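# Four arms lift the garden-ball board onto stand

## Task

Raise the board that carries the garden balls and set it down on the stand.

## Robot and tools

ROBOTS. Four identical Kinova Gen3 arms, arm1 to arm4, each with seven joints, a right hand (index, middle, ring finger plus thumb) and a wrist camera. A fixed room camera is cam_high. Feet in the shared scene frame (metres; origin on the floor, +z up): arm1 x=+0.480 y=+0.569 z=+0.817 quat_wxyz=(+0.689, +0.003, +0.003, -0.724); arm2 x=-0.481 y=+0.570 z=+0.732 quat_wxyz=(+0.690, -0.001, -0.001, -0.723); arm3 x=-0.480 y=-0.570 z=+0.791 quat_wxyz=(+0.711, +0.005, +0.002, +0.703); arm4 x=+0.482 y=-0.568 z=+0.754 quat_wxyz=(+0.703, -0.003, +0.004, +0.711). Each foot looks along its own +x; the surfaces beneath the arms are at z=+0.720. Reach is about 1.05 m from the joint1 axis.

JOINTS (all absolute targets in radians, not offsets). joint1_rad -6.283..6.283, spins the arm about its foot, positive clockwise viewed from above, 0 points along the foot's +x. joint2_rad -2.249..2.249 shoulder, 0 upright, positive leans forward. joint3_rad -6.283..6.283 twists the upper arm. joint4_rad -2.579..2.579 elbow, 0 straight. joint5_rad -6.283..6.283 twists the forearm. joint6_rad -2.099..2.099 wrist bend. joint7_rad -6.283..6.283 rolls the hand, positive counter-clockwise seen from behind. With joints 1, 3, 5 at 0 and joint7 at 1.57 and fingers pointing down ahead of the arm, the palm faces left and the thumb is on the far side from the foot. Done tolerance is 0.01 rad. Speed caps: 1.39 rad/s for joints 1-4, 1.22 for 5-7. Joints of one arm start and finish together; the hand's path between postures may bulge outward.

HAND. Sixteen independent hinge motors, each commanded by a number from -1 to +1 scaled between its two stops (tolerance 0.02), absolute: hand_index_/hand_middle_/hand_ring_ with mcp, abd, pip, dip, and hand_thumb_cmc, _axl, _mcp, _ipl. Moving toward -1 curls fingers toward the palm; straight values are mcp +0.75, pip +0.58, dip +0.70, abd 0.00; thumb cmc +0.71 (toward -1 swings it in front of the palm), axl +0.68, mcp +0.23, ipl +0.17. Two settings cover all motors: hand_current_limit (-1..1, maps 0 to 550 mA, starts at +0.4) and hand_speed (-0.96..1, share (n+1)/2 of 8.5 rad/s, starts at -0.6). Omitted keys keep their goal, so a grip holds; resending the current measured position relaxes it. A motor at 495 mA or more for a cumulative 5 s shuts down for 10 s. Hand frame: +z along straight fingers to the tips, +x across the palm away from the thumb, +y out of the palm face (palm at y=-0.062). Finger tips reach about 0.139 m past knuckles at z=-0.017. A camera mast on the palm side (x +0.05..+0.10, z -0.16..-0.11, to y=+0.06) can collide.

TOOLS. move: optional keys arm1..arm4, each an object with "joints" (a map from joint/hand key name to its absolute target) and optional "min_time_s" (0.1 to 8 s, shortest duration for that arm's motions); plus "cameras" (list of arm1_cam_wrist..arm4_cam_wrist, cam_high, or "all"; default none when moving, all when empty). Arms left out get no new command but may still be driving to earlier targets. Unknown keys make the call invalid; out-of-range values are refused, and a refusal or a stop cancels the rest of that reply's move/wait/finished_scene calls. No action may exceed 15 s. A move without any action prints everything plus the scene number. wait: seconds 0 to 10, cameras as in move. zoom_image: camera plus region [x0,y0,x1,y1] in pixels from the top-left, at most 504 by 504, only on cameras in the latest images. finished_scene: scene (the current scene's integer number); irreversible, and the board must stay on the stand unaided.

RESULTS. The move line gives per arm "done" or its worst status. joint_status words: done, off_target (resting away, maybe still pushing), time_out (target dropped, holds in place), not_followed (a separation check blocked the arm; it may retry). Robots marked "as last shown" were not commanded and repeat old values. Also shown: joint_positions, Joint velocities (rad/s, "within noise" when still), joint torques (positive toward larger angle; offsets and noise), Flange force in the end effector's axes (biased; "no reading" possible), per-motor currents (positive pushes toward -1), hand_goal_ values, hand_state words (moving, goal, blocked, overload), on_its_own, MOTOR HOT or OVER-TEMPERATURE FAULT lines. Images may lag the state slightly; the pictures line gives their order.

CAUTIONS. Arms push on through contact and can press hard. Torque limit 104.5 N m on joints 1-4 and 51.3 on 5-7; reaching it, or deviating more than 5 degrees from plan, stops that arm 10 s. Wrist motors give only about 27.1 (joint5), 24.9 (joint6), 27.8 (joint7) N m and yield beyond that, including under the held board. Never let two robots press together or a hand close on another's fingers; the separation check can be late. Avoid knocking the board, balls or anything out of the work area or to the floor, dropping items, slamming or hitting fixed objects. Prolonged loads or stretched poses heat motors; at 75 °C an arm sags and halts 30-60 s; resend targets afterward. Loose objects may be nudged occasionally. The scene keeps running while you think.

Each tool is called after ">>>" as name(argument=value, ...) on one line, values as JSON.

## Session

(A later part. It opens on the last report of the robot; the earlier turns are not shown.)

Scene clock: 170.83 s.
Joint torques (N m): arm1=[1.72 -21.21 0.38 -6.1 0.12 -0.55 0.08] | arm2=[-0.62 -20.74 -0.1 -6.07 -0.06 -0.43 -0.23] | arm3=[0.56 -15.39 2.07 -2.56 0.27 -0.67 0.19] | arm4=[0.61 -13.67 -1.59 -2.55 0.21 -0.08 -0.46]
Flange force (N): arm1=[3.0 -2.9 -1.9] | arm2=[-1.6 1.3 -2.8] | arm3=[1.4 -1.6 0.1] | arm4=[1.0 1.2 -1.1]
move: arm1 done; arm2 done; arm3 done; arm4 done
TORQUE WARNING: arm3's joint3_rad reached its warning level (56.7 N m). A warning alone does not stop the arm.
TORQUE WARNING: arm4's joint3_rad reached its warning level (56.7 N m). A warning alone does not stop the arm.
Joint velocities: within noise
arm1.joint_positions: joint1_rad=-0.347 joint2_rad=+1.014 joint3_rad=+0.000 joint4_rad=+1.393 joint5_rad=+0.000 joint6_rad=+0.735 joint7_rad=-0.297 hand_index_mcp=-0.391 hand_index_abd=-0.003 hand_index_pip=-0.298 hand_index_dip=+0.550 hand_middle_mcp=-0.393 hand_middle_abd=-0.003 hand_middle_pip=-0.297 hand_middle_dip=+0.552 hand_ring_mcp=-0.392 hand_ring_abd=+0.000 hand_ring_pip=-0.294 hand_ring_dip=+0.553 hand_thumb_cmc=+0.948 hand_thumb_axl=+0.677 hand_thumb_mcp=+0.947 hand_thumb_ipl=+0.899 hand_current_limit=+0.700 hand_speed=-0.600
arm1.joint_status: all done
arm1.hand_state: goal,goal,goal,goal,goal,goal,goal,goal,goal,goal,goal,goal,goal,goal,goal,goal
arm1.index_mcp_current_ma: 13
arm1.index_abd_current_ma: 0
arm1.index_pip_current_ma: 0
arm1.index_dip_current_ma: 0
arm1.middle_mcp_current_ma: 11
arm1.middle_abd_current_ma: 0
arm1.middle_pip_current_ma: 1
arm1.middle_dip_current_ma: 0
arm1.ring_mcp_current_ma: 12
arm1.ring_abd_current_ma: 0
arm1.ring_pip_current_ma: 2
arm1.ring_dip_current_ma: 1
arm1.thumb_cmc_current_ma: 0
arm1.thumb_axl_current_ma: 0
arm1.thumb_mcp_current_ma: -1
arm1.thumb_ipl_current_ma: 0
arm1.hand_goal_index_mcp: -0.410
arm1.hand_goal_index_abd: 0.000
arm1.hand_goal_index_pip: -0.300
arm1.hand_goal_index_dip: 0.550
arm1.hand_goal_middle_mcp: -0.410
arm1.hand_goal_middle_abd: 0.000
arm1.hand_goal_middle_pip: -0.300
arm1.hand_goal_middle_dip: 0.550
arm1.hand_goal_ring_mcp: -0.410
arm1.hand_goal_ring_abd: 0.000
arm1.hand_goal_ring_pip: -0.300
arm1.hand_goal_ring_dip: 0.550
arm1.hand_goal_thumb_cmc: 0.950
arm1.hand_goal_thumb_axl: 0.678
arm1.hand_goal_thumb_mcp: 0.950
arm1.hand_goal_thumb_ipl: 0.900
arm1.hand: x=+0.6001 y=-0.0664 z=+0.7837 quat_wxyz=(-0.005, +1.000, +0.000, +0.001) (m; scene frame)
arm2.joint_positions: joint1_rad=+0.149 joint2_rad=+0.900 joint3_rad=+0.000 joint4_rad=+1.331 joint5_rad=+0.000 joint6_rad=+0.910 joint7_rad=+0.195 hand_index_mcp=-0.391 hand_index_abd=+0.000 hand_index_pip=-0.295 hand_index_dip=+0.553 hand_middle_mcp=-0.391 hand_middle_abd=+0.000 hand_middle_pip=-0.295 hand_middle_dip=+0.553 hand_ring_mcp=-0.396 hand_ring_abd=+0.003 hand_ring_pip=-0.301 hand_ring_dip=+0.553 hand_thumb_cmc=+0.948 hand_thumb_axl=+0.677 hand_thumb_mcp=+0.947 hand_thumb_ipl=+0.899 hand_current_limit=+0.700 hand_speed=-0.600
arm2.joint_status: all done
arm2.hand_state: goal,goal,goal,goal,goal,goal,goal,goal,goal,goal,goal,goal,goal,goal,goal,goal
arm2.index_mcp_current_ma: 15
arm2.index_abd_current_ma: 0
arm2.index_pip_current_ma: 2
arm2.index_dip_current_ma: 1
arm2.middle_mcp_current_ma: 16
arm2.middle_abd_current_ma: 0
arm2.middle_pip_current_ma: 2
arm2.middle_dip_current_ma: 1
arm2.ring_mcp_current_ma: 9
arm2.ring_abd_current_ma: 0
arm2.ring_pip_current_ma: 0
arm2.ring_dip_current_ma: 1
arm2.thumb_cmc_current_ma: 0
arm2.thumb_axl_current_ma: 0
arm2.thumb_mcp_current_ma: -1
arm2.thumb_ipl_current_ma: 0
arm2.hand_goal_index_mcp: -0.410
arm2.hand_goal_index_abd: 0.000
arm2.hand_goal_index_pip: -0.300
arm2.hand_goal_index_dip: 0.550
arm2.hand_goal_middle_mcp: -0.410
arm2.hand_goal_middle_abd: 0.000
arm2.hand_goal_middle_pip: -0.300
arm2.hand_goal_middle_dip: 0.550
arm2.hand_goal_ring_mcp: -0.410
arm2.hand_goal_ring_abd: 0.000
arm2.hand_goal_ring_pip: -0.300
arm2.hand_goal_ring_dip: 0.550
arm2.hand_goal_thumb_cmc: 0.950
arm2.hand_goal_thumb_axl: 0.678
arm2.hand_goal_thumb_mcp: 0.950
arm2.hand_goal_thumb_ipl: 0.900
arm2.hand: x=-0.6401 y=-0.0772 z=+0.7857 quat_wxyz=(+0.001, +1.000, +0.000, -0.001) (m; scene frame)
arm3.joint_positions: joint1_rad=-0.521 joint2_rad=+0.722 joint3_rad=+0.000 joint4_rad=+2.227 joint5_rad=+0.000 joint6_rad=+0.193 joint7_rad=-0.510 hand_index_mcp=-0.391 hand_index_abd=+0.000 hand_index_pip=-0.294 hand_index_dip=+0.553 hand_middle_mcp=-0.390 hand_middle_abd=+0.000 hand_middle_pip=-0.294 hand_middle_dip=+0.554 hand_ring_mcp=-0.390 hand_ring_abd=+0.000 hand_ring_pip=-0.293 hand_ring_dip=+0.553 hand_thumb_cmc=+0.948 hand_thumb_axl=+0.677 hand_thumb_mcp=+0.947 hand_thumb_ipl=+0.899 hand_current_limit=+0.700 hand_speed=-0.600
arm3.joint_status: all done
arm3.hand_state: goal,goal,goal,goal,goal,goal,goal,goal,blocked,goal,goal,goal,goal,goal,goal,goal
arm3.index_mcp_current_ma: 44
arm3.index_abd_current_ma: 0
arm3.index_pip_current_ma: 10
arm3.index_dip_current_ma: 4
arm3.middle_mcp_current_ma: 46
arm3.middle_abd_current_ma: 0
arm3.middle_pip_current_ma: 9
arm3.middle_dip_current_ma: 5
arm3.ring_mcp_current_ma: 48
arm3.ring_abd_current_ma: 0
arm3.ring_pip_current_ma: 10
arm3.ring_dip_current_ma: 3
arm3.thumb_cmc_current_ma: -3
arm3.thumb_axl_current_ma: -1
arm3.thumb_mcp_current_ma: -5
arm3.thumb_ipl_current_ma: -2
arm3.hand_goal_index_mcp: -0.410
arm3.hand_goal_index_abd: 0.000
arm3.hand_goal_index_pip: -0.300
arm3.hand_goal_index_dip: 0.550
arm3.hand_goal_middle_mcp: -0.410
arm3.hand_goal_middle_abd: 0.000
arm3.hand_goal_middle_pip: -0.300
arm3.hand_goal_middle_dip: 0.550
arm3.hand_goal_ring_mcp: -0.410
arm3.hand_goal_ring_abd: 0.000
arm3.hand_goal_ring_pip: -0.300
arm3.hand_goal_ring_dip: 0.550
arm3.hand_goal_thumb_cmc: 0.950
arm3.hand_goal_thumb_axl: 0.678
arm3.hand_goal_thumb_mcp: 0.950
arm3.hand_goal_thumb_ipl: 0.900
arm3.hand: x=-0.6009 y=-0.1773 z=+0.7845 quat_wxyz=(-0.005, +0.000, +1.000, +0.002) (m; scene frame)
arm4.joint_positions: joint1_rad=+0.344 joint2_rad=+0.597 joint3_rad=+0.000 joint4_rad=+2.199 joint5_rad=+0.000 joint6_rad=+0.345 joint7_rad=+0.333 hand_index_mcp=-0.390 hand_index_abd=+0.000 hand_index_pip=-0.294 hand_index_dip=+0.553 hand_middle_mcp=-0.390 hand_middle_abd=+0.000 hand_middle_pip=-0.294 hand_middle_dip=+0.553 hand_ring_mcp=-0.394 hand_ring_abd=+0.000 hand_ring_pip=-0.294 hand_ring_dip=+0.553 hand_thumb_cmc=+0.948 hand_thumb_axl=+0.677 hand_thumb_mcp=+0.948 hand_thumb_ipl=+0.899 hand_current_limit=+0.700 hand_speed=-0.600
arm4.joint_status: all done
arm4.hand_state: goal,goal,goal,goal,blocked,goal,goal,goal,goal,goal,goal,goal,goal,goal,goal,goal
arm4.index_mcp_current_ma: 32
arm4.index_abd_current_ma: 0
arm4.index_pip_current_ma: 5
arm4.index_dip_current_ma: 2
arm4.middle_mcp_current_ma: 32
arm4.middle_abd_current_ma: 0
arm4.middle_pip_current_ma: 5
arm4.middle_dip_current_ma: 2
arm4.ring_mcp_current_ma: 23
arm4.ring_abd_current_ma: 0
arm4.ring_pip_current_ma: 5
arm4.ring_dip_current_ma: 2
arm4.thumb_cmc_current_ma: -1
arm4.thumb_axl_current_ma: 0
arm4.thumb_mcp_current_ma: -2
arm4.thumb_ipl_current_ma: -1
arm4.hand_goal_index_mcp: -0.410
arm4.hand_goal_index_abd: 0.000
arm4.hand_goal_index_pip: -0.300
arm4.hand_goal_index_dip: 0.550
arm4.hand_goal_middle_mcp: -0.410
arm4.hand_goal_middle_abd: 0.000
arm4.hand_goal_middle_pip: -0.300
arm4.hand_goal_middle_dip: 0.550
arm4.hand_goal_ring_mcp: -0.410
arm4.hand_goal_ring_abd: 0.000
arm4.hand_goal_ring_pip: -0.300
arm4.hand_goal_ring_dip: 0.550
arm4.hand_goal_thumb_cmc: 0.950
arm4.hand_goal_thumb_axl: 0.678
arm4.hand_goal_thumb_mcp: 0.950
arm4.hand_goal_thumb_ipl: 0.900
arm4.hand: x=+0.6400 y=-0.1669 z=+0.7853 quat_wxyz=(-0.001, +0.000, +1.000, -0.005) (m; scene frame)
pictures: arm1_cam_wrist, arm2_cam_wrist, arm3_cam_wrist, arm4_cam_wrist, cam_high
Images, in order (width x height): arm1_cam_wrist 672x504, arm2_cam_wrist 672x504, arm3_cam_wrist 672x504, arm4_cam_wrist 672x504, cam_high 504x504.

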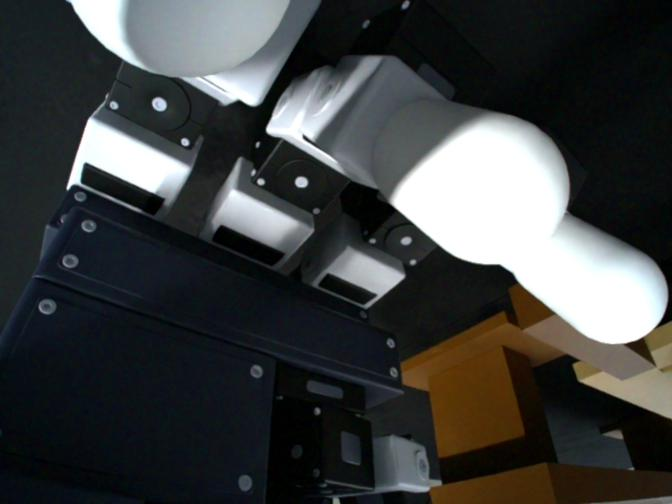

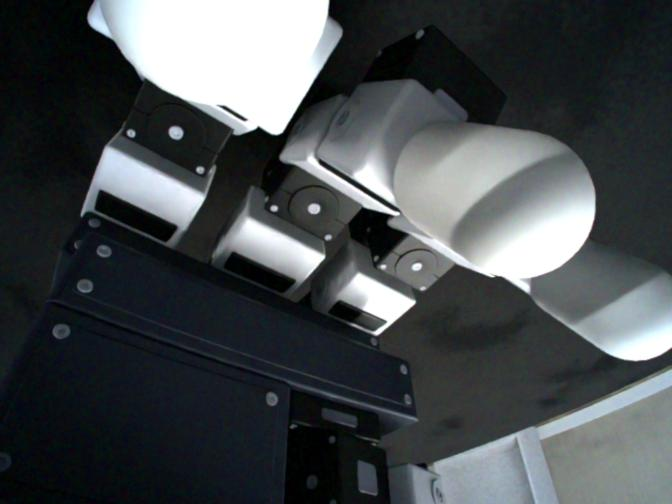

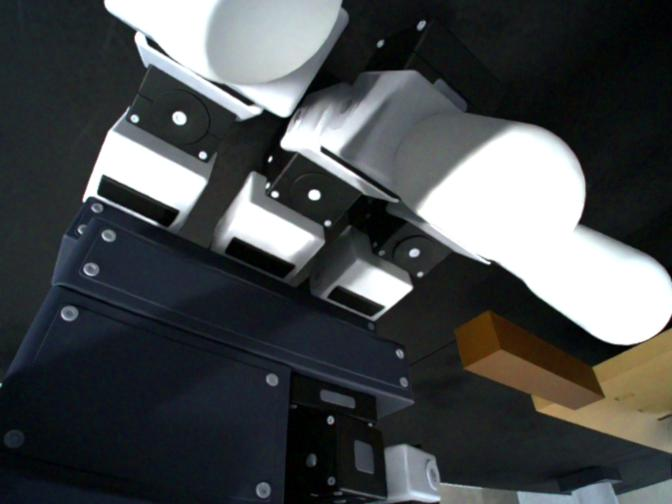

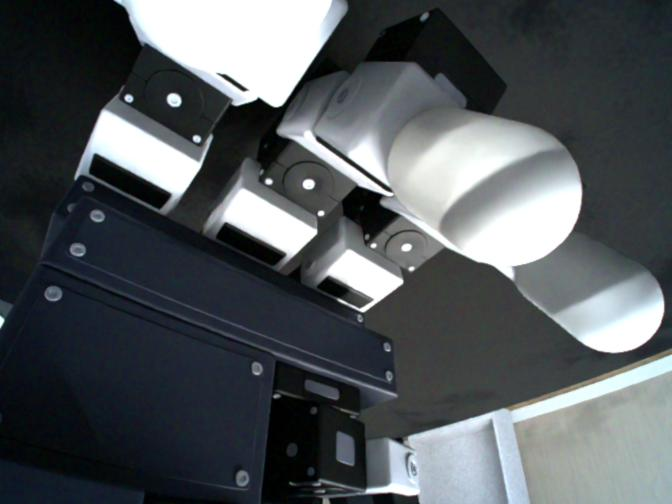

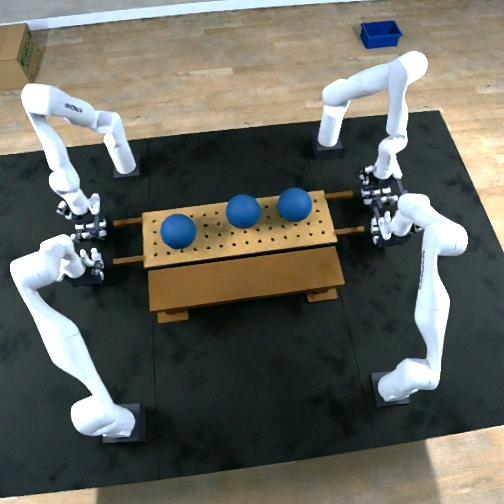

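>>> move(arm1={"joints":{"joint1_rad":-0.3402,"joint2_rad":1.0673,"joint4_rad":1.3357,"joint6_rad":0.7386,"joint7_rad":-0.2906},"min_time_s":1.5}, arm2={"joints":{"joint1_rad":0.1444,"joint2_rad":0.9555,"joint4_rad":1.2838,"joint6_rad":0.9023,"joint7_rad":0.1912},"min_time_s":1.5}, arm3={"joints":{"joint1_rad":-0.5413,"joint2_rad":0.7750,"joint4_rad":2.2703,"joint6_rad":0.0963,"joint7_rad":-0.5299},"min_time_s":1.5}, arm4={"joints":{"joint1_rad":0.3559,"joint2_rad":0.6450,"joint4_rad":2.2431,"joint6_rad":0.2535,"joint7_rad":0.3445},"min_time_s":1.5})

>>> move(arm1={"joints":{"joint1_rad":-0.2265,"joint2_rad":1.0469,"joint4_rad":1.3920,"joint6_rad":0.7027,"joint7_rad":-0.1770},"min_time_s":3}, arm2={"joints":{"joint1_rad":0.0428,"joint2_rad":0.9346,"joint4_rad":1.3339,"joint6_rad":0.8731,"joint7_rad":0.0895},"min_time_s":3}, arm3={"joints":{"joint1_rad":-0.3528,"joint2_rad":0.7704,"joint4_rad":2.3433,"joint6_rad":0.0279,"joint7_rad":-0.3415},"min_time_s":3}, arm4={"joints":{"joint1_rad":0.1689,"joint2_rad":0.6308,"joint4_rad":2.3073,"joint6_rad":0.2035,"joint7_rad":0.1576},"min_time_s":3}, cameras=["all"])

Scene clock: 233.87 s.
Joint torques (N m): arm1=[1.77 -21.74 0.38 -6.08 0.13 -0.49 0.05] | arm2=[-0.64 -21.27 -0.09 -6.03 0 -0.46 -0.28] | arm3=[0.65 -15.34 2.04 -1.7 0.25 -0.6 0.22] | arm4=[0.59 -13.63 -1.68 -1.78 0.2 -0.03 -0.45]
Flange force (N): arm1=[3.0 -2.9 -1.9] | arm2=[-1.7 1.4 -2.9] | arm3=[1.9 -2.0 0.3] | arm4=[1.2 1.2 -1.0]
move: arm1 done; arm2 done; arm3 done; arm4 done
Joint velocities: within noise
arm1.joint_positions: joint1_rad=-0.340 joint2_rad=+1.067 joint3_rad=+0.000 joint4_rad=+1.336 joint5_rad=+0.000 joint6_rad=+0.739 joint7_rad=-0.291 hand_index_mcp=-0.391 hand_index_abd=-0.003 hand_index_pip=-0.298 hand_index_dip=+0.550 hand_middle_mcp=-0.393 hand_middle_abd=-0.003 hand_middle_pip=-0.297 hand_middle_dip=+0.552 hand_ring_mcp=-0.392 hand_ring_abd=+0.000 hand_ring_pip=-0.294 hand_ring_dip=+0.553 hand_thumb_cmc=+0.948 hand_thumb_axl=+0.677 hand_thumb_mcp=+0.947 hand_thumb_ipl=+0.899 hand_current_limit=+0.700 hand_speed=-0.600
arm1.joint_status: all done
arm1.hand_state: goal,goal,goal,goal,goal,goal,goal,goal,goal,goal,goal,goal,goal,goal,goal,goal
arm1.index_mcp_current_ma: 13
arm1.index_abd_current_ma: 0
arm1.index_pip_current_ma: 0
arm1.index_dip_current_ma: 0
arm1.middle_mcp_current_ma: 11
arm1.middle_abd_current_ma: 0
arm1.middle_pip_current_ma: 1
arm1.middle_dip_current_ma: 0
arm1.ring_mcp_current_ma: 12
arm1.ring_abd_current_ma: 0
arm1.ring_pip_current_ma: 2
arm1.ring_dip_current_ma: 1
arm1.thumb_cmc_current_ma: 0
arm1.thumb_axl_current_ma: 0
arm1.thumb_mcp_current_ma: -1
arm1.thumb_ipl_current_ma: 0
arm1.hand_goal_index_mcp: -0.410
arm1.hand_goal_index_abd: 0.000
arm1.hand_goal_index_pip: -0.300
arm1.hand_goal_index_dip: 0.550
arm1.hand_goal_middle_mcp: -0.410
arm1.hand_goal_middle_abd: 0.000
arm1.hand_goal_middle_pip: -0.300
arm1.hand_goal_middle_dip: 0.550
arm1.hand_goal_ring_mcp: -0.410
arm1.hand_goal_ring_abd: 0.000
arm1.hand_goal_ring_pip: -0.300
arm1.hand_goal_ring_dip: 0.550
arm1.hand_goal_thumb_cmc: 0.950
arm1.hand_goal_thumb_axl: 0.678
arm1.hand_goal_thumb_mcp: 0.950
arm1.hand_goal_thumb_ipl: 0.900
arm1.hand: x=+0.6000 y=-0.0788 z=+0.7648 quat_wxyz=(-0.004, +1.000, +0.000, +0.001) (m; scene frame)
arm2.joint_positions: joint1_rad=+0.144 joint2_rad=+0.955 joint3_rad=+0.000 joint4_rad=+1.284 joint5_rad=+0.000 joint6_rad=+0.902 joint7_rad=+0.191 hand_index_mcp=-0.391 hand_index_abd=+0.000 hand_index_pip=-0.295 hand_index_dip=+0.553 hand_middle_mcp=-0.391 hand_middle_abd=+0.000 hand_middle_pip=-0.295 hand_middle_dip=+0.553 hand_ring_mcp=-0.396 hand_ring_abd=+0.003 hand_ring_pip=-0.301 hand_ring_dip=+0.553 hand_thumb_cmc=+0.948 hand_thumb_axl=+0.677 hand_thumb_mcp=+0.947 hand_thumb_ipl=+0.899 hand_current_limit=+0.700 hand_speed=-0.600
arm2.joint_status: all done
arm2.hand_state: goal,goal,goal,goal,goal,goal,goal,goal,goal,goal,goal,goal,goal,goal,goal,goal
arm2.index_mcp_current_ma: 15
arm2.index_abd_current_ma: 0
arm2.index_pip_current_ma: 2
arm2.index_dip_current_ma: 1
arm2.middle_mcp_current_ma: 16
arm2.middle_abd_current_ma: 0
arm2.middle_pip_current_ma: 2
arm2.middle_dip_current_ma: 1
arm2.ring_mcp_current_ma: 9
arm2.ring_abd_current_ma: 0
arm2.ring_pip_current_ma: 0
arm2.ring_dip_current_ma: 1
arm2.thumb_cmc_current_ma: 0
arm2.thumb_axl_current_ma: 0
arm2.thumb_mcp_current_ma: -1
arm2.thumb_ipl_current_ma: 0
arm2.hand_goal_index_mcp: -0.410
arm2.hand_goal_index_abd: 0.000
arm2.hand_goal_index_pip: -0.300
arm2.hand_goal_index_dip: 0.550
arm2.hand_goal_middle_mcp: -0.410
arm2.hand_goal_middle_abd: 0.000
arm2.hand_goal_middle_pip: -0.300
arm2.hand_goal_middle_dip: 0.550
arm2.hand_goal_ring_mcp: -0.410
arm2.hand_goal_ring_abd: 0.000
arm2.hand_goal_ring_pip: -0.300
arm2.hand_goal_ring_dip: 0.550
arm2.hand_goal_thumb_cmc: 0.950
arm2.hand_goal_thumb_axl: 0.678
arm2.hand_goal_thumb_mcp: 0.950
arm2.hand_goal_thumb_ipl: 0.900
arm2.hand: x=-0.6400 y=-0.0901 z=+0.7651 quat_wxyz=(+0.001, +1.000, +0.000, -0.001) (m; scene frame)
arm3.joint_positions: joint1_rad=-0.541 joint2_rad=+0.775 joint3_rad=+0.000 joint4_rad=+2.270 joint5_rad=+0.000 joint6_rad=+0.096 joint7_rad=-0.530 hand_index_mcp=-0.391 hand_index_abd=+0.000 hand_index_pip=-0.294 hand_index_dip=+0.553 hand_middle_mcp=-0.390 hand_middle_abd=+0.000 hand_middle_pip=-0.294 hand_middle_dip=+0.554 hand_ring_mcp=-0.390 hand_ring_abd=+0.000 hand_ring_pip=-0.293 hand_ring_dip=+0.553 hand_thumb_cmc=+0.948 hand_thumb_axl=+0.677 hand_thumb_mcp=+0.947 hand_thumb_ipl=+0.899 hand_current_limit=+0.700 hand_speed=-0.600
arm3.joint_status: all done
arm3.hand_state: goal,goal,goal,goal,goal,goal,goal,goal,blocked,goal,goal,goal,goal,goal,goal,goal
arm3.index_mcp_current_ma: 44
arm3.index_abd_current_ma: 0
arm3.index_pip_current_ma: 10
arm3.index_dip_current_ma: 4
arm3.middle_mcp_current_ma: 46
arm3.middle_abd_current_ma: 0
arm3.middle_pip_current_ma: 9
arm3.middle_dip_current_ma: 5
arm3.ring_mcp_current_ma: 48
arm3.ring_abd_current_ma: 0
arm3.ring_pip_current_ma: 10
arm3.ring_dip_current_ma: 3
arm3.thumb_cmc_current_ma: -3
arm3.thumb_axl_current_ma: -1
arm3.thumb_mcp_current_ma: -5
arm3.thumb_ipl_current_ma: -2
arm3.hand_goal_index_mcp: -0.410
arm3.hand_goal_index_abd: 0.000
arm3.hand_goal_index_pip: -0.300
arm3.hand_goal_index_dip: 0.550
arm3.hand_goal_middle_mcp: -0.410
arm3.hand_goal_middle_abd: 0.000
arm3.hand_goal_middle_pip: -0.300
arm3.hand_goal_middle_dip: 0.550
arm3.hand_goal_ring_mcp: -0.410
arm3.hand_goal_ring_abd: 0.000
arm3.hand_goal_ring_pip: -0.300
arm3.hand_goal_ring_dip: 0.550
arm3.hand_goal_thumb_cmc: 0.950
arm3.hand_goal_thumb_axl: 0.678
arm3.hand_goal_thumb_mcp: 0.950
arm3.hand_goal_thumb_ipl: 0.900
arm3.hand: x=-0.6002 y=-0.1920 z=+0.7649 quat_wxyz=(-0.005, +0.000, +1.000, +0.002) (m; scene frame)
arm4.joint_positions: joint1_rad=+0.356 joint2_rad=+0.645 joint3_rad=+0.000 joint4_rad=+2.243 joint5_rad=+0.000 joint6_rad=+0.254 joint7_rad=+0.345 hand_index_mcp=-0.390 hand_index_abd=+0.000 hand_index_pip=-0.294 hand_index_dip=+0.553 hand_middle_mcp=-0.390 hand_middle_abd=+0.000 hand_middle_pip=-0.294 hand_middle_dip=+0.553 hand_ring_mcp=-0.394 hand_ring_abd=+0.000 hand_ring_pip=-0.294 hand_ring_dip=+0.553 hand_thumb_cmc=+0.948 hand_thumb_axl=+0.677 hand_thumb_mcp=+0.948 hand_thumb_ipl=+0.899 hand_current_limit=+0.700 hand_speed=-0.600
arm4.joint_status: all done
arm4.hand_state: goal,goal,goal,goal,blocked,goal,goal,goal,goal,goal,goal,goal,goal,goal,goal,goal
arm4.index_mcp_current_ma: 32
arm4.index_abd_current_ma: 0
arm4.index_pip_current_ma: 5
arm4.index_dip_current_ma: 2
arm4.middle_mcp_current_ma: 32
arm4.middle_abd_current_ma: 0
arm4.middle_pip_current_ma: 5
arm4.middle_dip_current_ma: 2
arm4.ring_mcp_current_ma: 23
arm4.ring_abd_current_ma: 0
arm4.ring_pip_current_ma: 5
arm4.ring_dip_current_ma: 2
arm4.thumb_cmc_current_ma: -1
arm4.thumb_axl_current_ma: 0
arm4.thumb_mcp_current_ma: -2
arm4.thumb_ipl_current_ma: -1
arm4.hand_goal_index_mcp: -0.410
arm4.hand_goal_index_abd: 0.000
arm4.hand_goal_index_pip: -0.300
arm4.hand_goal_index_dip: 0.550
arm4.hand_goal_middle_mcp: -0.410
arm4.hand_goal_middle_abd: 0.000
arm4.hand_goal_middle_pip: -0.300
arm4.hand_goal_middle_dip: 0.550
arm4.hand_goal_ring_mcp: -0.410
arm4.hand_goal_ring_abd: 0.000
arm4.hand_goal_ring_pip: -0.300
arm4.hand_goal_ring_dip: 0.550
arm4.hand_goal_thumb_cmc: 0.950
arm4.hand_goal_thumb_axl: 0.678
arm4.hand_goal_thumb_mcp: 0.950
arm4.hand_goal_thumb_ipl: 0.900
arm4.hand: x=+0.6400 y=-0.1793 z=+0.7651 quat_wxyz=(-0.001, -0.001, +1.000, -0.005) (m; scene frame)
pictures: none

Scene clock: 237.17 s.
Joint torques (N m): arm1=[1.72 -21.29 0.39 -5.82 0.09 -0.49 0.05] | arm2=[-0.68 -20.93 -0.03 -5.85 -0.02 -0.44 -0.24] | arm3=[0.58 -14.75 2.06 -1.19 0.25 -0.69 0.21] | arm4=[0.56 -13.03 -1.66 -1.42 0.21 -0.05 -0.46]
Flange force (N): arm1=[3.3 -2.4 -2.0] | arm2=[-1.6 1.7 -2.8] | arm3=[2.4 -1.6 0.3] | arm4=[1.5 0.9 -1.1]
move: arm1 done; arm2 done; arm3 done; arm4 done
Joint velocities: within noise
arm1.joint_positions: joint1_rad=-0.226 joint2_rad=+1.047 joint3_rad=+0.000 joint4_rad=+1.392 joint5_rad=+0.000 joint6_rad=+0.703 joint7_rad=-0.177 hand_index_mcp=-0.391 hand_index_abd=-0.003 hand_index_pip=-0.298 hand_index_dip=+0.550 hand_middle_mcp=-0.393 hand_middle_abd=-0.003 hand_middle_pip=-0.297 hand_middle_dip=+0.552 hand_ring_mcp=-0.392 hand_ring_abd=+0.000 hand_ring_pip=-0.294 hand_ring_dip=+0.553 hand_thumb_cmc=+0.948 hand_thumb_axl=+0.677 hand_thumb_mcp=+0.947 hand_thumb_ipl=+0.899 hand_current_limit=+0.700 hand_speed=-0.600
arm1.joint_status: all done
arm1.hand_state: goal,goal,goal,goal,goal,goal,goal,goal,goal,goal,goal,goal,goal,goal,goal,goal
arm1.index_mcp_current_ma: 13
arm1.index_abd_current_ma: 0
arm1.index_pip_current_ma: 0
arm1.index_dip_current_ma: 0
arm1.middle_mcp_current_ma: 11
arm1.middle_abd_current_ma: 0
arm1.middle_pip_current_ma: 1
arm1.middle_dip_current_ma: 0
arm1.ring_mcp_current_ma: 12
arm1.ring_abd_current_ma: 0
arm1.ring_pip_current_ma: 2
arm1.ring_dip_current_ma: 1
arm1.thumb_cmc_current_ma: 0
arm1.thumb_axl_current_ma: 0
arm1.thumb_mcp_current_ma: -1
arm1.thumb_ipl_current_ma: 0
arm1.hand_goal_index_mcp: -0.410
arm1.hand_goal_index_abd: 0.000
arm1.hand_goal_index_pip: -0.300
arm1.hand_goal_index_dip: 0.550
arm1.hand_goal_middle_mcp: -0.410
arm1.hand_goal_middle_abd: 0.000
arm1.hand_goal_middle_pip: -0.300
arm1.hand_goal_middle_dip: 0.550
arm1.hand_goal_ring_mcp: -0.410
arm1.hand_goal_ring_abd: 0.000
arm1.hand_goal_ring_pip: -0.300
arm1.hand_goal_ring_dip: 0.550
arm1.hand_goal_thumb_cmc: 0.950
arm1.hand_goal_thumb_axl: 0.678
arm1.hand_goal_thumb_mcp: 0.950
arm1.hand_goal_thumb_ipl: 0.900
arm1.hand: x=+0.5330 y=-0.0788 z=+0.7648 quat_wxyz=(-0.004, +1.000, +0.000, +0.001) (m; scene frame)
arm2.joint_positions: joint1_rad=+0.043 joint2_rad=+0.935 joint3_rad=+0.000 joint4_rad=+1.334 joint5_rad=+0.000 joint6_rad=+0.873 joint7_rad=+0.089 hand_index_mcp=-0.391 hand_index_abd=+0.000 hand_index_pip=-0.295 hand_index_dip=+0.553 hand_middle_mcp=-0.391 hand_middle_abd=+0.000 hand_middle_pip=-0.295 hand_middle_dip=+0.553 hand_ring_mcp=-0.396 hand_ring_abd=+0.003 hand_ring_pip=-0.301 hand_ring_dip=+0.553 hand_thumb_cmc=+0.948 hand_thumb_axl=+0.677 hand_thumb_mcp=+0.947 hand_thumb_ipl=+0.899 hand_current_limit=+0.700 hand_speed=-0.600
arm2.joint_status: all done
arm2.hand_state: goal,goal,goal,goal,goal,goal,goal,goal,goal,goal,goal,goal,goal,goal,goal,goal
arm2.index_mcp_current_ma: 15
arm2.index_abd_current_ma: 0
arm2.index_pip_current_ma: 2
arm2.index_dip_current_ma: 1
arm2.middle_mcp_current_ma: 16
arm2.middle_abd_current_ma: 0
arm2.middle_pip_current_ma: 2
arm2.middle_dip_current_ma: 1
arm2.ring_mcp_current_ma: 9
arm2.ring_abd_current_ma: 0
arm2.ring_pip_current_ma: 0
arm2.ring_dip_current_ma: 1
arm2.thumb_cmc_current_ma: 0
arm2.thumb_axl_current_ma: 0
arm2.thumb_mcp_current_ma: -1
arm2.thumb_ipl_current_ma: 0
arm2.hand_goal_index_mcp: -0.410
arm2.hand_goal_index_abd: 0.000
arm2.hand_goal_index_pip: -0.300
arm2.hand_goal_index_dip: 0.550
arm2.hand_goal_middle_mcp: -0.410
arm2.hand_goal_middle_abd: 0.000
arm2.hand_goal_middle_pip: -0.300
arm2.hand_goal_middle_dip: 0.550
arm2.hand_goal_ring_mcp: -0.410
arm2.hand_goal_ring_abd: 0.000
arm2.hand_goal_ring_pip: -0.300
arm2.hand_goal_ring_dip: 0.550
arm2.hand_goal_thumb_cmc: 0.950
arm2.hand_goal_thumb_axl: 0.678
arm2.hand_goal_thumb_mcp: 0.950
arm2.hand_goal_thumb_ipl: 0.900
arm2.hand: x=-0.5801 y=-0.0900 z=+0.7651 quat_wxyz=(+0.001, +1.000, +0.000, -0.001) (m; scene frame)
arm3.joint_positions: joint1_rad=-0.353 joint2_rad=+0.770 joint3_rad=+0.000 joint4_rad=+2.343 joint5_rad=+0.000 joint6_rad=+0.028 joint7_rad=-0.342 hand_index_mcp=-0.391 hand_index_abd=+0.000 hand_index_pip=-0.294 hand_index_dip=+0.553 hand_middle_mcp=-0.390 hand_middle_abd=+0.000 hand_middle_pip=-0.294 hand_middle_dip=+0.554 hand_ring_mcp=-0.390 hand_ring_abd=+0.000 hand_ring_pip=-0.293 hand_ring_dip=+0.553 hand_thumb_cmc=+0.948 hand_thumb_axl=+0.677 hand_thumb_mcp=+0.947 hand_thumb_ipl=+0.899 hand_current_limit=+0.700 hand_speed=-0.600
arm3.joint_status: all done
arm3.hand_state: goal,goal,goal,goal,goal,goal,goal,goal,blocked,goal,goal,goal,goal,goal,goal,goal
arm3.index_mcp_current_ma: 44
arm3.index_abd_current_ma: 0
arm3.index_pip_current_ma: 10
arm3.index_dip_current_ma: 4
arm3.middle_mcp_current_ma: 46
arm3.middle_abd_current_ma: 0
arm3.middle_pip_current_ma: 9
arm3.middle_dip_current_ma: 5
arm3.ring_mcp_current_ma: 48
arm3.ring_abd_current_ma: 0
arm3.ring_pip_current_ma: 10
arm3.ring_dip_current_ma: 3
arm3.thumb_cmc_current_ma: -3
arm3.thumb_axl_current_ma: -1
arm3.thumb_mcp_current_ma: -5
arm3.thumb_ipl_current_ma: -2
arm3.hand_goal_index_mcp: -0.410
arm3.hand_goal_index_abd: 0.000
arm3.hand_goal_index_pip: -0.300
arm3.hand_goal_index_dip: 0.550
arm3.hand_goal_middle_mcp: -0.410
arm3.hand_goal_middle_abd: 0.000
arm3.hand_goal_middle_pip: -0.300
arm3.hand_goal_middle_dip: 0.550
arm3.hand_goal_ring_mcp: -0.410
arm3.hand_goal_ring_abd: 0.000
arm3.hand_goal_ring_pip: -0.300
arm3.hand_goal_ring_dip: 0.550
arm3.hand_goal_thumb_cmc: 0.950
arm3.hand_goal_thumb_axl: 0.678
arm3.hand_goal_thumb_mcp: 0.950
arm3.hand_goal_thumb_ipl: 0.900
arm3.hand: x=-0.5352 y=-0.1919 z=+0.7643 quat_wxyz=(-0.005, +0.000, +1.000, +0.002) (m; scene frame)
arm4.joint_positions: joint1_rad=+0.169 joint2_rad=+0.631 joint3_rad=+0.000 joint4_rad=+2.307 joint5_rad=+0.000 joint6_rad=+0.203 joint7_rad=+0.158 hand_index_mcp=-0.390 hand_index_abd=+0.000 hand_index_pip=-0.294 hand_index_dip=+0.553 hand_middle_mcp=-0.390 hand_middle_abd=+0.000 hand_middle_pip=-0.294 hand_middle_dip=+0.553 hand_ring_mcp=-0.394 hand_ring_abd=+0.000 hand_ring_pip=-0.294 hand_ring_dip=+0.553 hand_thumb_cmc=+0.948 hand_thumb_axl=+0.677 hand_thumb_mcp=+0.948 hand_thumb_ipl=+0.899 hand_current_limit=+0.700 hand_speed=-0.600
arm4.joint_status: all done
arm4.hand_state: goal,goal,goal,goal,blocked,goal,goal,goal,goal,goal,goal,goal,goal,goal,goal,goal
arm4.index_mcp_current_ma: 32
arm4.index_abd_current_ma: 0
arm4.index_pip_current_ma: 5
arm4.index_dip_current_ma: 2
arm4.middle_mcp_current_ma: 32
arm4.middle_abd_current_ma: 0
arm4.middle_pip_current_ma: 5
arm4.middle_dip_current_ma: 2
arm4.ring_mcp_current_ma: 23
arm4.ring_abd_current_ma: 0
arm4.ring_pip_current_ma: 5
arm4.ring_dip_current_ma: 2
arm4.thumb_cmc_current_ma: -1
arm4.thumb_axl_current_ma: 0
arm4.thumb_mcp_current_ma: -2
arm4.thumb_ipl_current_ma: -1
arm4.hand_goal_index_mcp: -0.410
arm4.hand_goal_index_abd: 0.000
arm4.hand_goal_index_pip: -0.300
arm4.hand_goal_index_dip: 0.550
arm4.hand_goal_middle_mcp: -0.410
arm4.hand_goal_middle_abd: 0.000
arm4.hand_goal_middle_pip: -0.300
arm4.hand_goal_middle_dip: 0.550
arm4.hand_goal_ring_mcp: -0.410
arm4.hand_goal_ring_abd: 0.000
arm4.hand_goal_ring_pip: -0.300
arm4.hand_goal_ring_dip: 0.550
arm4.hand_goal_thumb_cmc: 0.950
arm4.hand_goal_thumb_axl: 0.678
arm4.hand_goal_thumb_mcp: 0.950
arm4.hand_goal_thumb_ipl: 0.900
arm4.hand: x=+0.5780 y=-0.1793 z=+0.7652 quat_wxyz=(-0.001, -0.001, +1.000, -0.005) (m; scene frame)
pictures: arm1_cam_wrist, arm2_cam_wrist, arm3_cam_wrist, arm4_cam_wrist, cam_high
Images, in order (width x height): arm1_cam_wrist 672x504, arm2_cam_wrist 672x504, arm3_cam_wrist 672x504, arm4_cam_wrist 672x504, cam_high 504x504.

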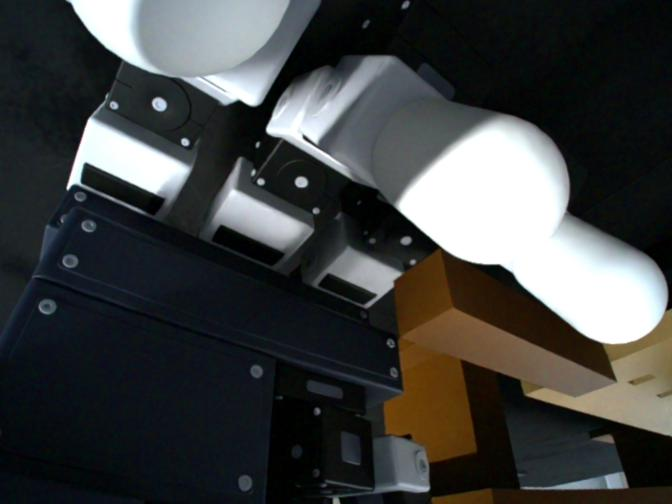

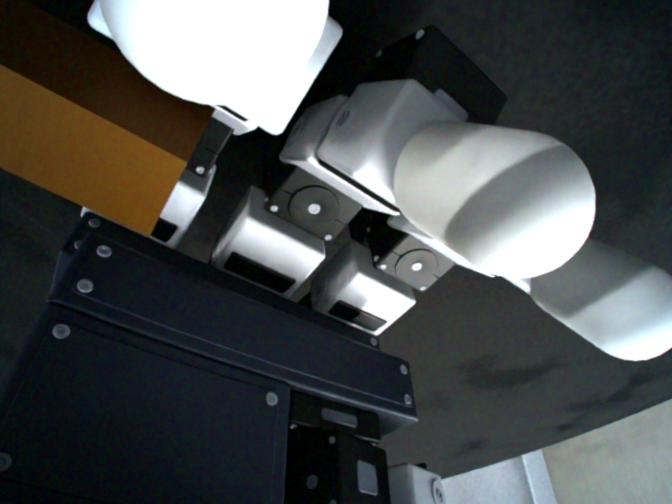

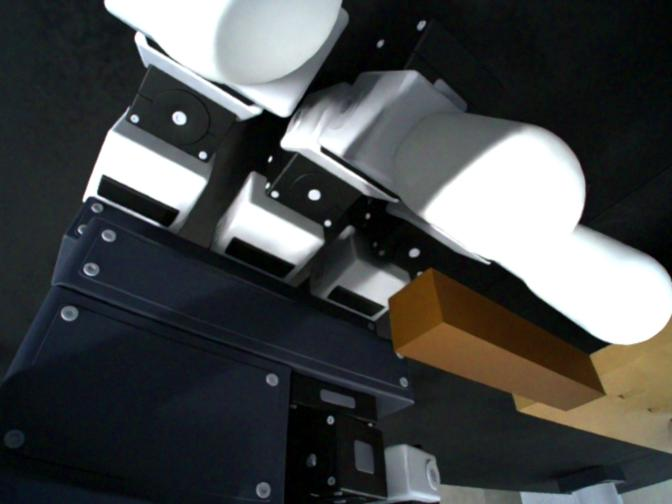

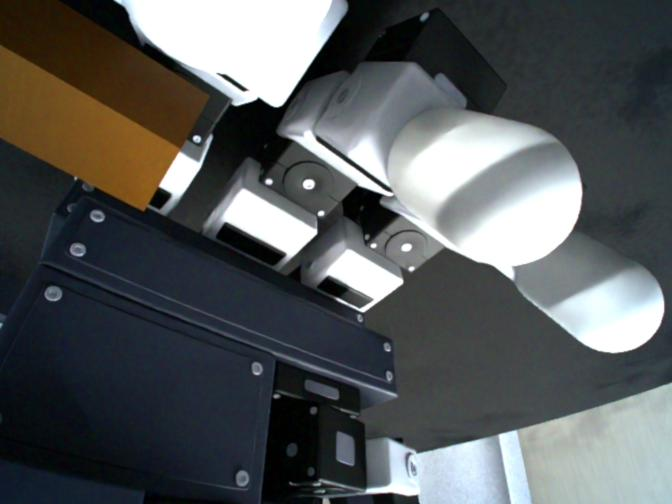

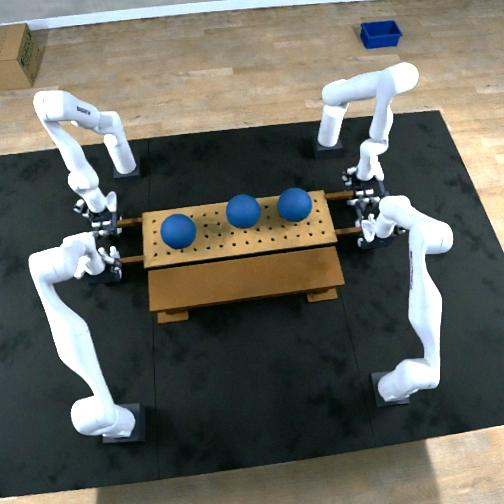

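>>> move(arm1={"joints":{"joint1_rad":-0.0873,"joint2_rad":1.0418,"joint4_rad":1.4052,"joint6_rad":0.6946,"joint7_rad":-0.0377},"min_time_s":3.5}, arm2={"joints":{"joint1_rad":-0.1012,"joint2_rad":0.9293,"joint4_rad":1.3472,"joint6_rad":0.8651,"joint7_rad":-0.0545},"min_time_s":3.5}, arm3={"joints":{"joint1_rad":-0.0911,"joint2_rad":0.7677,"joint4_rad":2.3760,"joint6_rad":-0.0021,"joint7_rad":-0.0797},"min_time_s":3.5}, arm4={"joints":{"joint1_rad":-0.1018,"joint2_rad":0.6263,"joint4_rad":2.3340,"joint6_rad":0.1813,"joint7_rad":-0.1131},"min_time_s":3.5}, cameras=["all"])

Scene clock: 255.07 s.
Joint torques (N m): arm1=[1.8 -21.13 0.35 -5.77 0.08 -0.52 0.05] | arm2=[-0.6 -20.83 -0.03 -5.78 -0.02 -0.47 -0.25] | arm3=[0.58 -14.35 1.98 -0.88 0.3 -0.65 0.17] | arm4=[0.49 -12.75 -1.61 -1.17 0.23 -0.07 -0.46]
Flange force (N): arm1=[3.8 -2.0 -2.1] | arm2=[-1.3 2.1 -2.9] | arm3=[3.0 -1.0 0.0] | arm4=[1.6 0.7 -1.3]
move: arm1 done; arm2 done; arm3 done; arm4 done
Joint velocities: within noise
arm1.joint_positions: joint1_rad=-0.087 joint2_rad=+1.042 joint3_rad=+0.000 joint4_rad=+1.405 joint5_rad=+0.000 joint6_rad=+0.695 joint7_rad=-0.038 hand_index_mcp=-0.391 hand_index_abd=-0.003 hand_index_pip=-0.298 hand_index_dip=+0.550 hand_middle_mcp=-0.393 hand_middle_abd=-0.003 hand_middle_pip=-0.297 hand_middle_dip=+0.552 hand_ring_mcp=-0.392 hand_ring_abd=+0.000 hand_ring_pip=-0.294 hand_ring_dip=+0.553 hand_thumb_cmc=+0.948 hand_thumb_axl=+0.677 hand_thumb_mcp=+0.947 hand_thumb_ipl=+0.899 hand_current_limit=+0.700 hand_speed=-0.600
arm1.joint_status: all done
arm1.hand_state: goal,goal,goal,goal,goal,goal,goal,goal,goal,goal,goal,goal,goal,goal,goal,goal
arm1.index_mcp_current_ma: 13
arm1.index_abd_current_ma: 0
arm1.index_pip_current_ma: 0
arm1.index_dip_current_ma: 0
arm1.middle_mcp_current_ma: 11
arm1.middle_abd_current_ma: 0
arm1.middle_pip_current_ma: 1
arm1.middle_dip_current_ma: 0
arm1.ring_mcp_current_ma: 12
arm1.ring_abd_current_ma: 0
arm1.ring_pip_current_ma: 2
arm1.ring_dip_current_ma: 1
arm1.thumb_cmc_current_ma: 0
arm1.thumb_axl_current_ma: 0
arm1.thumb_mcp_current_ma: -1
arm1.thumb_ipl_current_ma: 0
arm1.hand_goal_index_mcp: -0.410
arm1.hand_goal_index_abd: 0.000
arm1.hand_goal_index_pip: -0.300
arm1.hand_goal_index_dip: 0.550
arm1.hand_goal_middle_mcp: -0.410
arm1.hand_goal_middle_abd: 0.000
arm1.hand_goal_middle_pip: -0.300
arm1.hand_goal_middle_dip: 0.550
arm1.hand_goal_ring_mcp: -0.410
arm1.hand_goal_ring_abd: 0.000
arm1.hand_goal_ring_pip: -0.300
arm1.hand_goal_ring_dip: 0.550
arm1.hand_goal_thumb_cmc: 0.950
arm1.hand_goal_thumb_axl: 0.678
arm1.hand_goal_thumb_mcp: 0.950
arm1.hand_goal_thumb_ipl: 0.900
arm1.hand: x=+0.4540 y=-0.0808 z=+0.7649 quat_wxyz=(-0.005, +1.000, +0.000, +0.001) (m; scene frame)
arm2.joint_positions: joint1_rad=-0.101 joint2_rad=+0.929 joint3_rad=+0.000 joint4_rad=+1.347 joint5_rad=+0.000 joint6_rad=+0.865 joint7_rad=-0.055 hand_index_mcp=-0.391 hand_index_abd=+0.000 hand_index_pip=-0.295 hand_index_dip=+0.553 hand_middle_mcp=-0.391 hand_middle_abd=+0.000 hand_middle_pip=-0.295 hand_middle_dip=+0.553 hand_ring_mcp=-0.396 hand_ring_abd=+0.003 hand_ring_pip=-0.301 hand_ring_dip=+0.553 hand_thumb_cmc=+0.948 hand_thumb_axl=+0.677 hand_thumb_mcp=+0.947 hand_thumb_ipl=+0.899 hand_current_limit=+0.700 hand_speed=-0.600
arm2.joint_status: all done
arm2.hand_state: goal,goal,goal,goal,goal,goal,goal,goal,goal,goal,goal,goal,goal,goal,goal,goal
arm2.index_mcp_current_ma: 15
arm2.index_abd_current_ma: 0
arm2.index_pip_current_ma: 2
arm2.index_dip_current_ma: 1
arm2.middle_mcp_current_ma: 16
arm2.middle_abd_current_ma: 0
arm2.middle_pip_current_ma: 2
arm2.middle_dip_current_ma: 1
arm2.ring_mcp_current_ma: 9
arm2.ring_abd_current_ma: 0
arm2.ring_pip_current_ma: 0
arm2.ring_dip_current_ma: 1
arm2.thumb_cmc_current_ma: 0
arm2.thumb_axl_current_ma: 0
arm2.thumb_mcp_current_ma: -1
arm2.thumb_ipl_current_ma: 0
arm2.hand_goal_index_mcp: -0.410
arm2.hand_goal_index_abd: 0.000
arm2.hand_goal_index_pip: -0.300
arm2.hand_goal_index_dip: 0.550
arm2.hand_goal_middle_mcp: -0.410
arm2.hand_goal_middle_abd: 0.000
arm2.hand_goal_middle_pip: -0.300
arm2.hand_goal_middle_dip: 0.550
arm2.hand_goal_ring_mcp: -0.410
arm2.hand_goal_ring_abd: 0.000
arm2.hand_goal_ring_pip: -0.300
arm2.hand_goal_ring_dip: 0.550
arm2.hand_goal_thumb_cmc: 0.950
arm2.hand_goal_thumb_axl: 0.678
arm2.hand_goal_thumb_mcp: 0.950
arm2.hand_goal_thumb_ipl: 0.900
arm2.hand: x=-0.4970 y=-0.0921 z=+0.7648 quat_wxyz=(+0.001, +1.000, +0.000, -0.001) (m; scene frame)
arm3.joint_positions: joint1_rad=-0.091 joint2_rad=+0.768 joint3_rad=+0.000 joint4_rad=+2.376 joint5_rad=+0.000 joint6_rad=-0.002 joint7_rad=-0.080 hand_index_mcp=-0.391 hand_index_abd=+0.000 hand_index_pip=-0.294 hand_index_dip=+0.553 hand_middle_mcp=-0.390 hand_middle_abd=+0.000 hand_middle_pip=-0.294 hand_middle_dip=+0.554 hand_ring_mcp=-0.390 hand_ring_abd=+0.000 hand_ring_pip=-0.293 hand_ring_dip=+0.553 hand_thumb_cmc=+0.948 hand_thumb_axl=+0.677 hand_thumb_mcp=+0.947 hand_thumb_ipl=+0.899 hand_current_limit=+0.700 hand_speed=-0.600
arm3.joint_status: all done
arm3.hand_state: goal,goal,goal,goal,goal,goal,goal,goal,blocked,goal,goal,goal,goal,goal,goal,goal
arm3.index_mcp_current_ma: 44
arm3.index_abd_current_ma: 0
arm3.index_pip_current_ma: 10
arm3.index_dip_current_ma: 4
arm3.middle_mcp_current_ma: 46
arm3.middle_abd_current_ma: 0
arm3.middle_pip_current_ma: 9
arm3.middle_dip_current_ma: 5
arm3.ring_mcp_current_ma: 48
arm3.ring_abd_current_ma: 0
arm3.ring_pip_current_ma: 10
arm3.ring_dip_current_ma: 3
arm3.thumb_cmc_current_ma: -3
arm3.thumb_axl_current_ma: -1
arm3.thumb_mcp_current_ma: -5
arm3.thumb_ipl_current_ma: -2
arm3.hand_goal_index_mcp: -0.410
arm3.hand_goal_index_abd: 0.000
arm3.hand_goal_index_pip: -0.300
arm3.hand_goal_index_dip: 0.550
arm3.hand_goal_middle_mcp: -0.410
arm3.hand_goal_middle_abd: 0.000
arm3.hand_goal_middle_pip: -0.300
arm3.hand_goal_middle_dip: 0.550
arm3.hand_goal_ring_mcp: -0.410
arm3.hand_goal_ring_abd: 0.000
arm3.hand_goal_ring_pip: -0.300
arm3.hand_goal_ring_dip: 0.550
arm3.hand_goal_thumb_cmc: 0.950
arm3.hand_goal_thumb_axl: 0.678
arm3.hand_goal_thumb_mcp: 0.950
arm3.hand_goal_thumb_ipl: 0.900
arm3.hand: x=-0.4560 y=-0.1919 z=+0.7642 quat_wxyz=(-0.005, +0.000, +1.000, +0.002) (m; scene frame)
arm4.joint_positions: joint1_rad=-0.102 joint2_rad=+0.626 joint3_rad=+0.000 joint4_rad=+2.334 joint5_rad=+0.000 joint6_rad=+0.181 joint7_rad=-0.113 hand_index_mcp=-0.390 hand_index_abd=+0.000 hand_index_pip=-0.294 hand_index_dip=+0.553 hand_middle_mcp=-0.390 hand_middle_abd=+0.000 hand_middle_pip=-0.294 hand_middle_dip=+0.553 hand_ring_mcp=-0.394 hand_ring_abd=+0.000 hand_ring_pip=-0.294 hand_ring_dip=+0.553 hand_thumb_cmc=+0.948 hand_thumb_axl=+0.677 hand_thumb_mcp=+0.948 hand_thumb_ipl=+0.899 hand_current_limit=+0.700 hand_speed=-0.600
arm4.joint_status: all done
arm4.hand_state: goal,goal,goal,goal,blocked,goal,goal,goal,goal,goal,goal,goal,goal,goal,goal,goal
arm4.index_mcp_current_ma: 32
arm4.index_abd_current_ma: 0
arm4.index_pip_current_ma: 5
arm4.index_dip_current_ma: 2
arm4.middle_mcp_current_ma: 32
arm4.middle_abd_current_ma: 0
arm4.middle_pip_current_ma: 5
arm4.middle_dip_current_ma: 2
arm4.ring_mcp_current_ma: 23
arm4.ring_abd_current_ma: 0
arm4.ring_pip_current_ma: 5
arm4.ring_dip_current_ma: 2
arm4.thumb_cmc_current_ma: -1
arm4.thumb_axl_current_ma: 0
arm4.thumb_mcp_current_ma: -2
arm4.thumb_ipl_current_ma: -1
arm4.hand_goal_index_mcp: -0.410
arm4.hand_goal_index_abd: 0.000
arm4.hand_goal_index_pip: -0.300
arm4.hand_goal_index_dip: 0.550
arm4.hand_goal_middle_mcp: -0.410
arm4.hand_goal_middle_abd: 0.000
arm4.hand_goal_middle_pip: -0.300
arm4.hand_goal_middle_dip: 0.550
arm4.hand_goal_ring_mcp: -0.410
arm4.hand_goal_ring_abd: 0.000
arm4.hand_goal_ring_pip: -0.300
arm4.hand_goal_ring_dip: 0.550
arm4.hand_goal_thumb_cmc: 0.950
arm4.hand_goal_thumb_axl: 0.678
arm4.hand_goal_thumb_mcp: 0.950
arm4.hand_goal_thumb_ipl: 0.900
arm4.hand: x=+0.4950 y=-0.1791 z=+0.7651 quat_wxyz=(-0.001, -0.001, +1.000, -0.005) (m; scene frame)
pictures: arm1_cam_wrist, arm2_cam_wrist, arm3_cam_wrist, arm4_cam_wrist, cam_high
Images, in order (width x height): arm1_cam_wrist 672x504, arm2_cam_wrist 672x504, arm3_cam_wrist 672x504, arm4_cam_wrist 672x504, cam_high 504x504.

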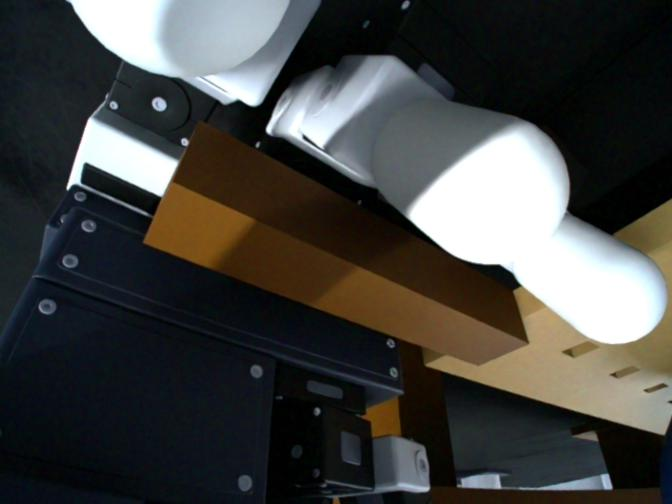

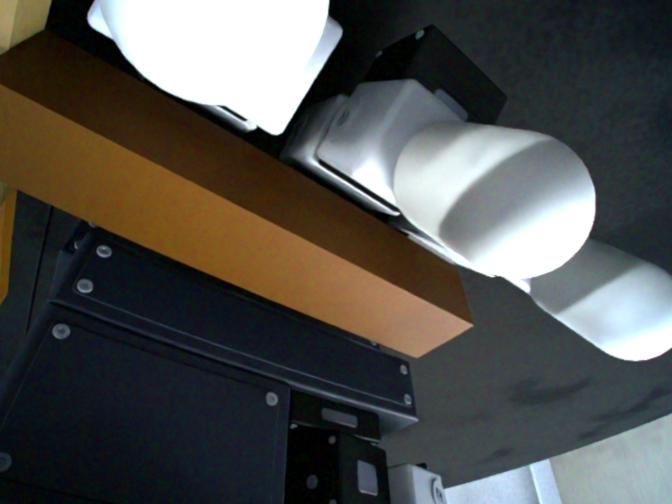

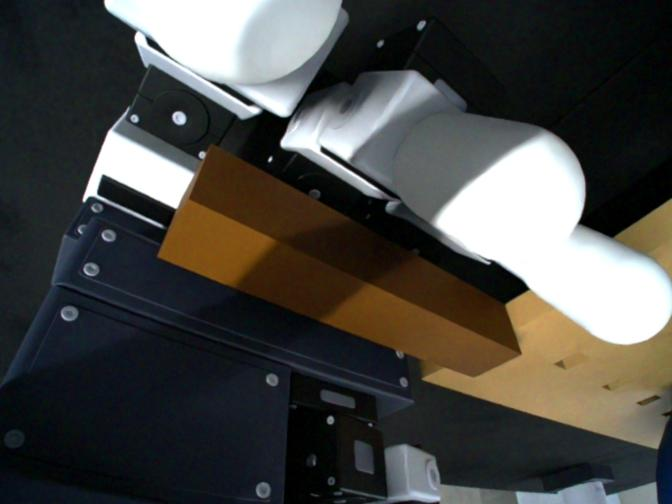

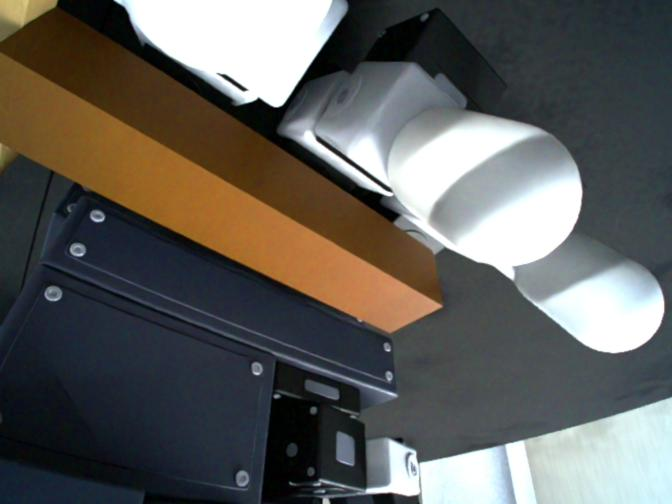

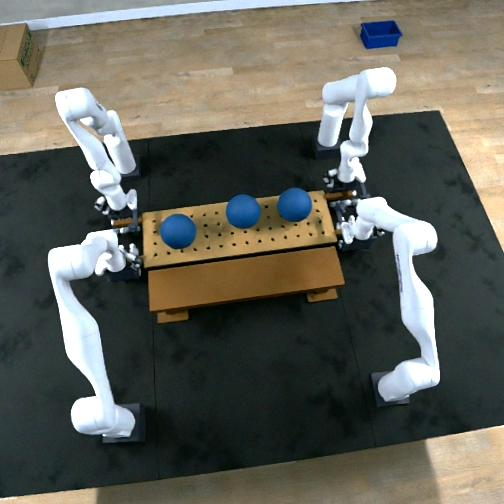

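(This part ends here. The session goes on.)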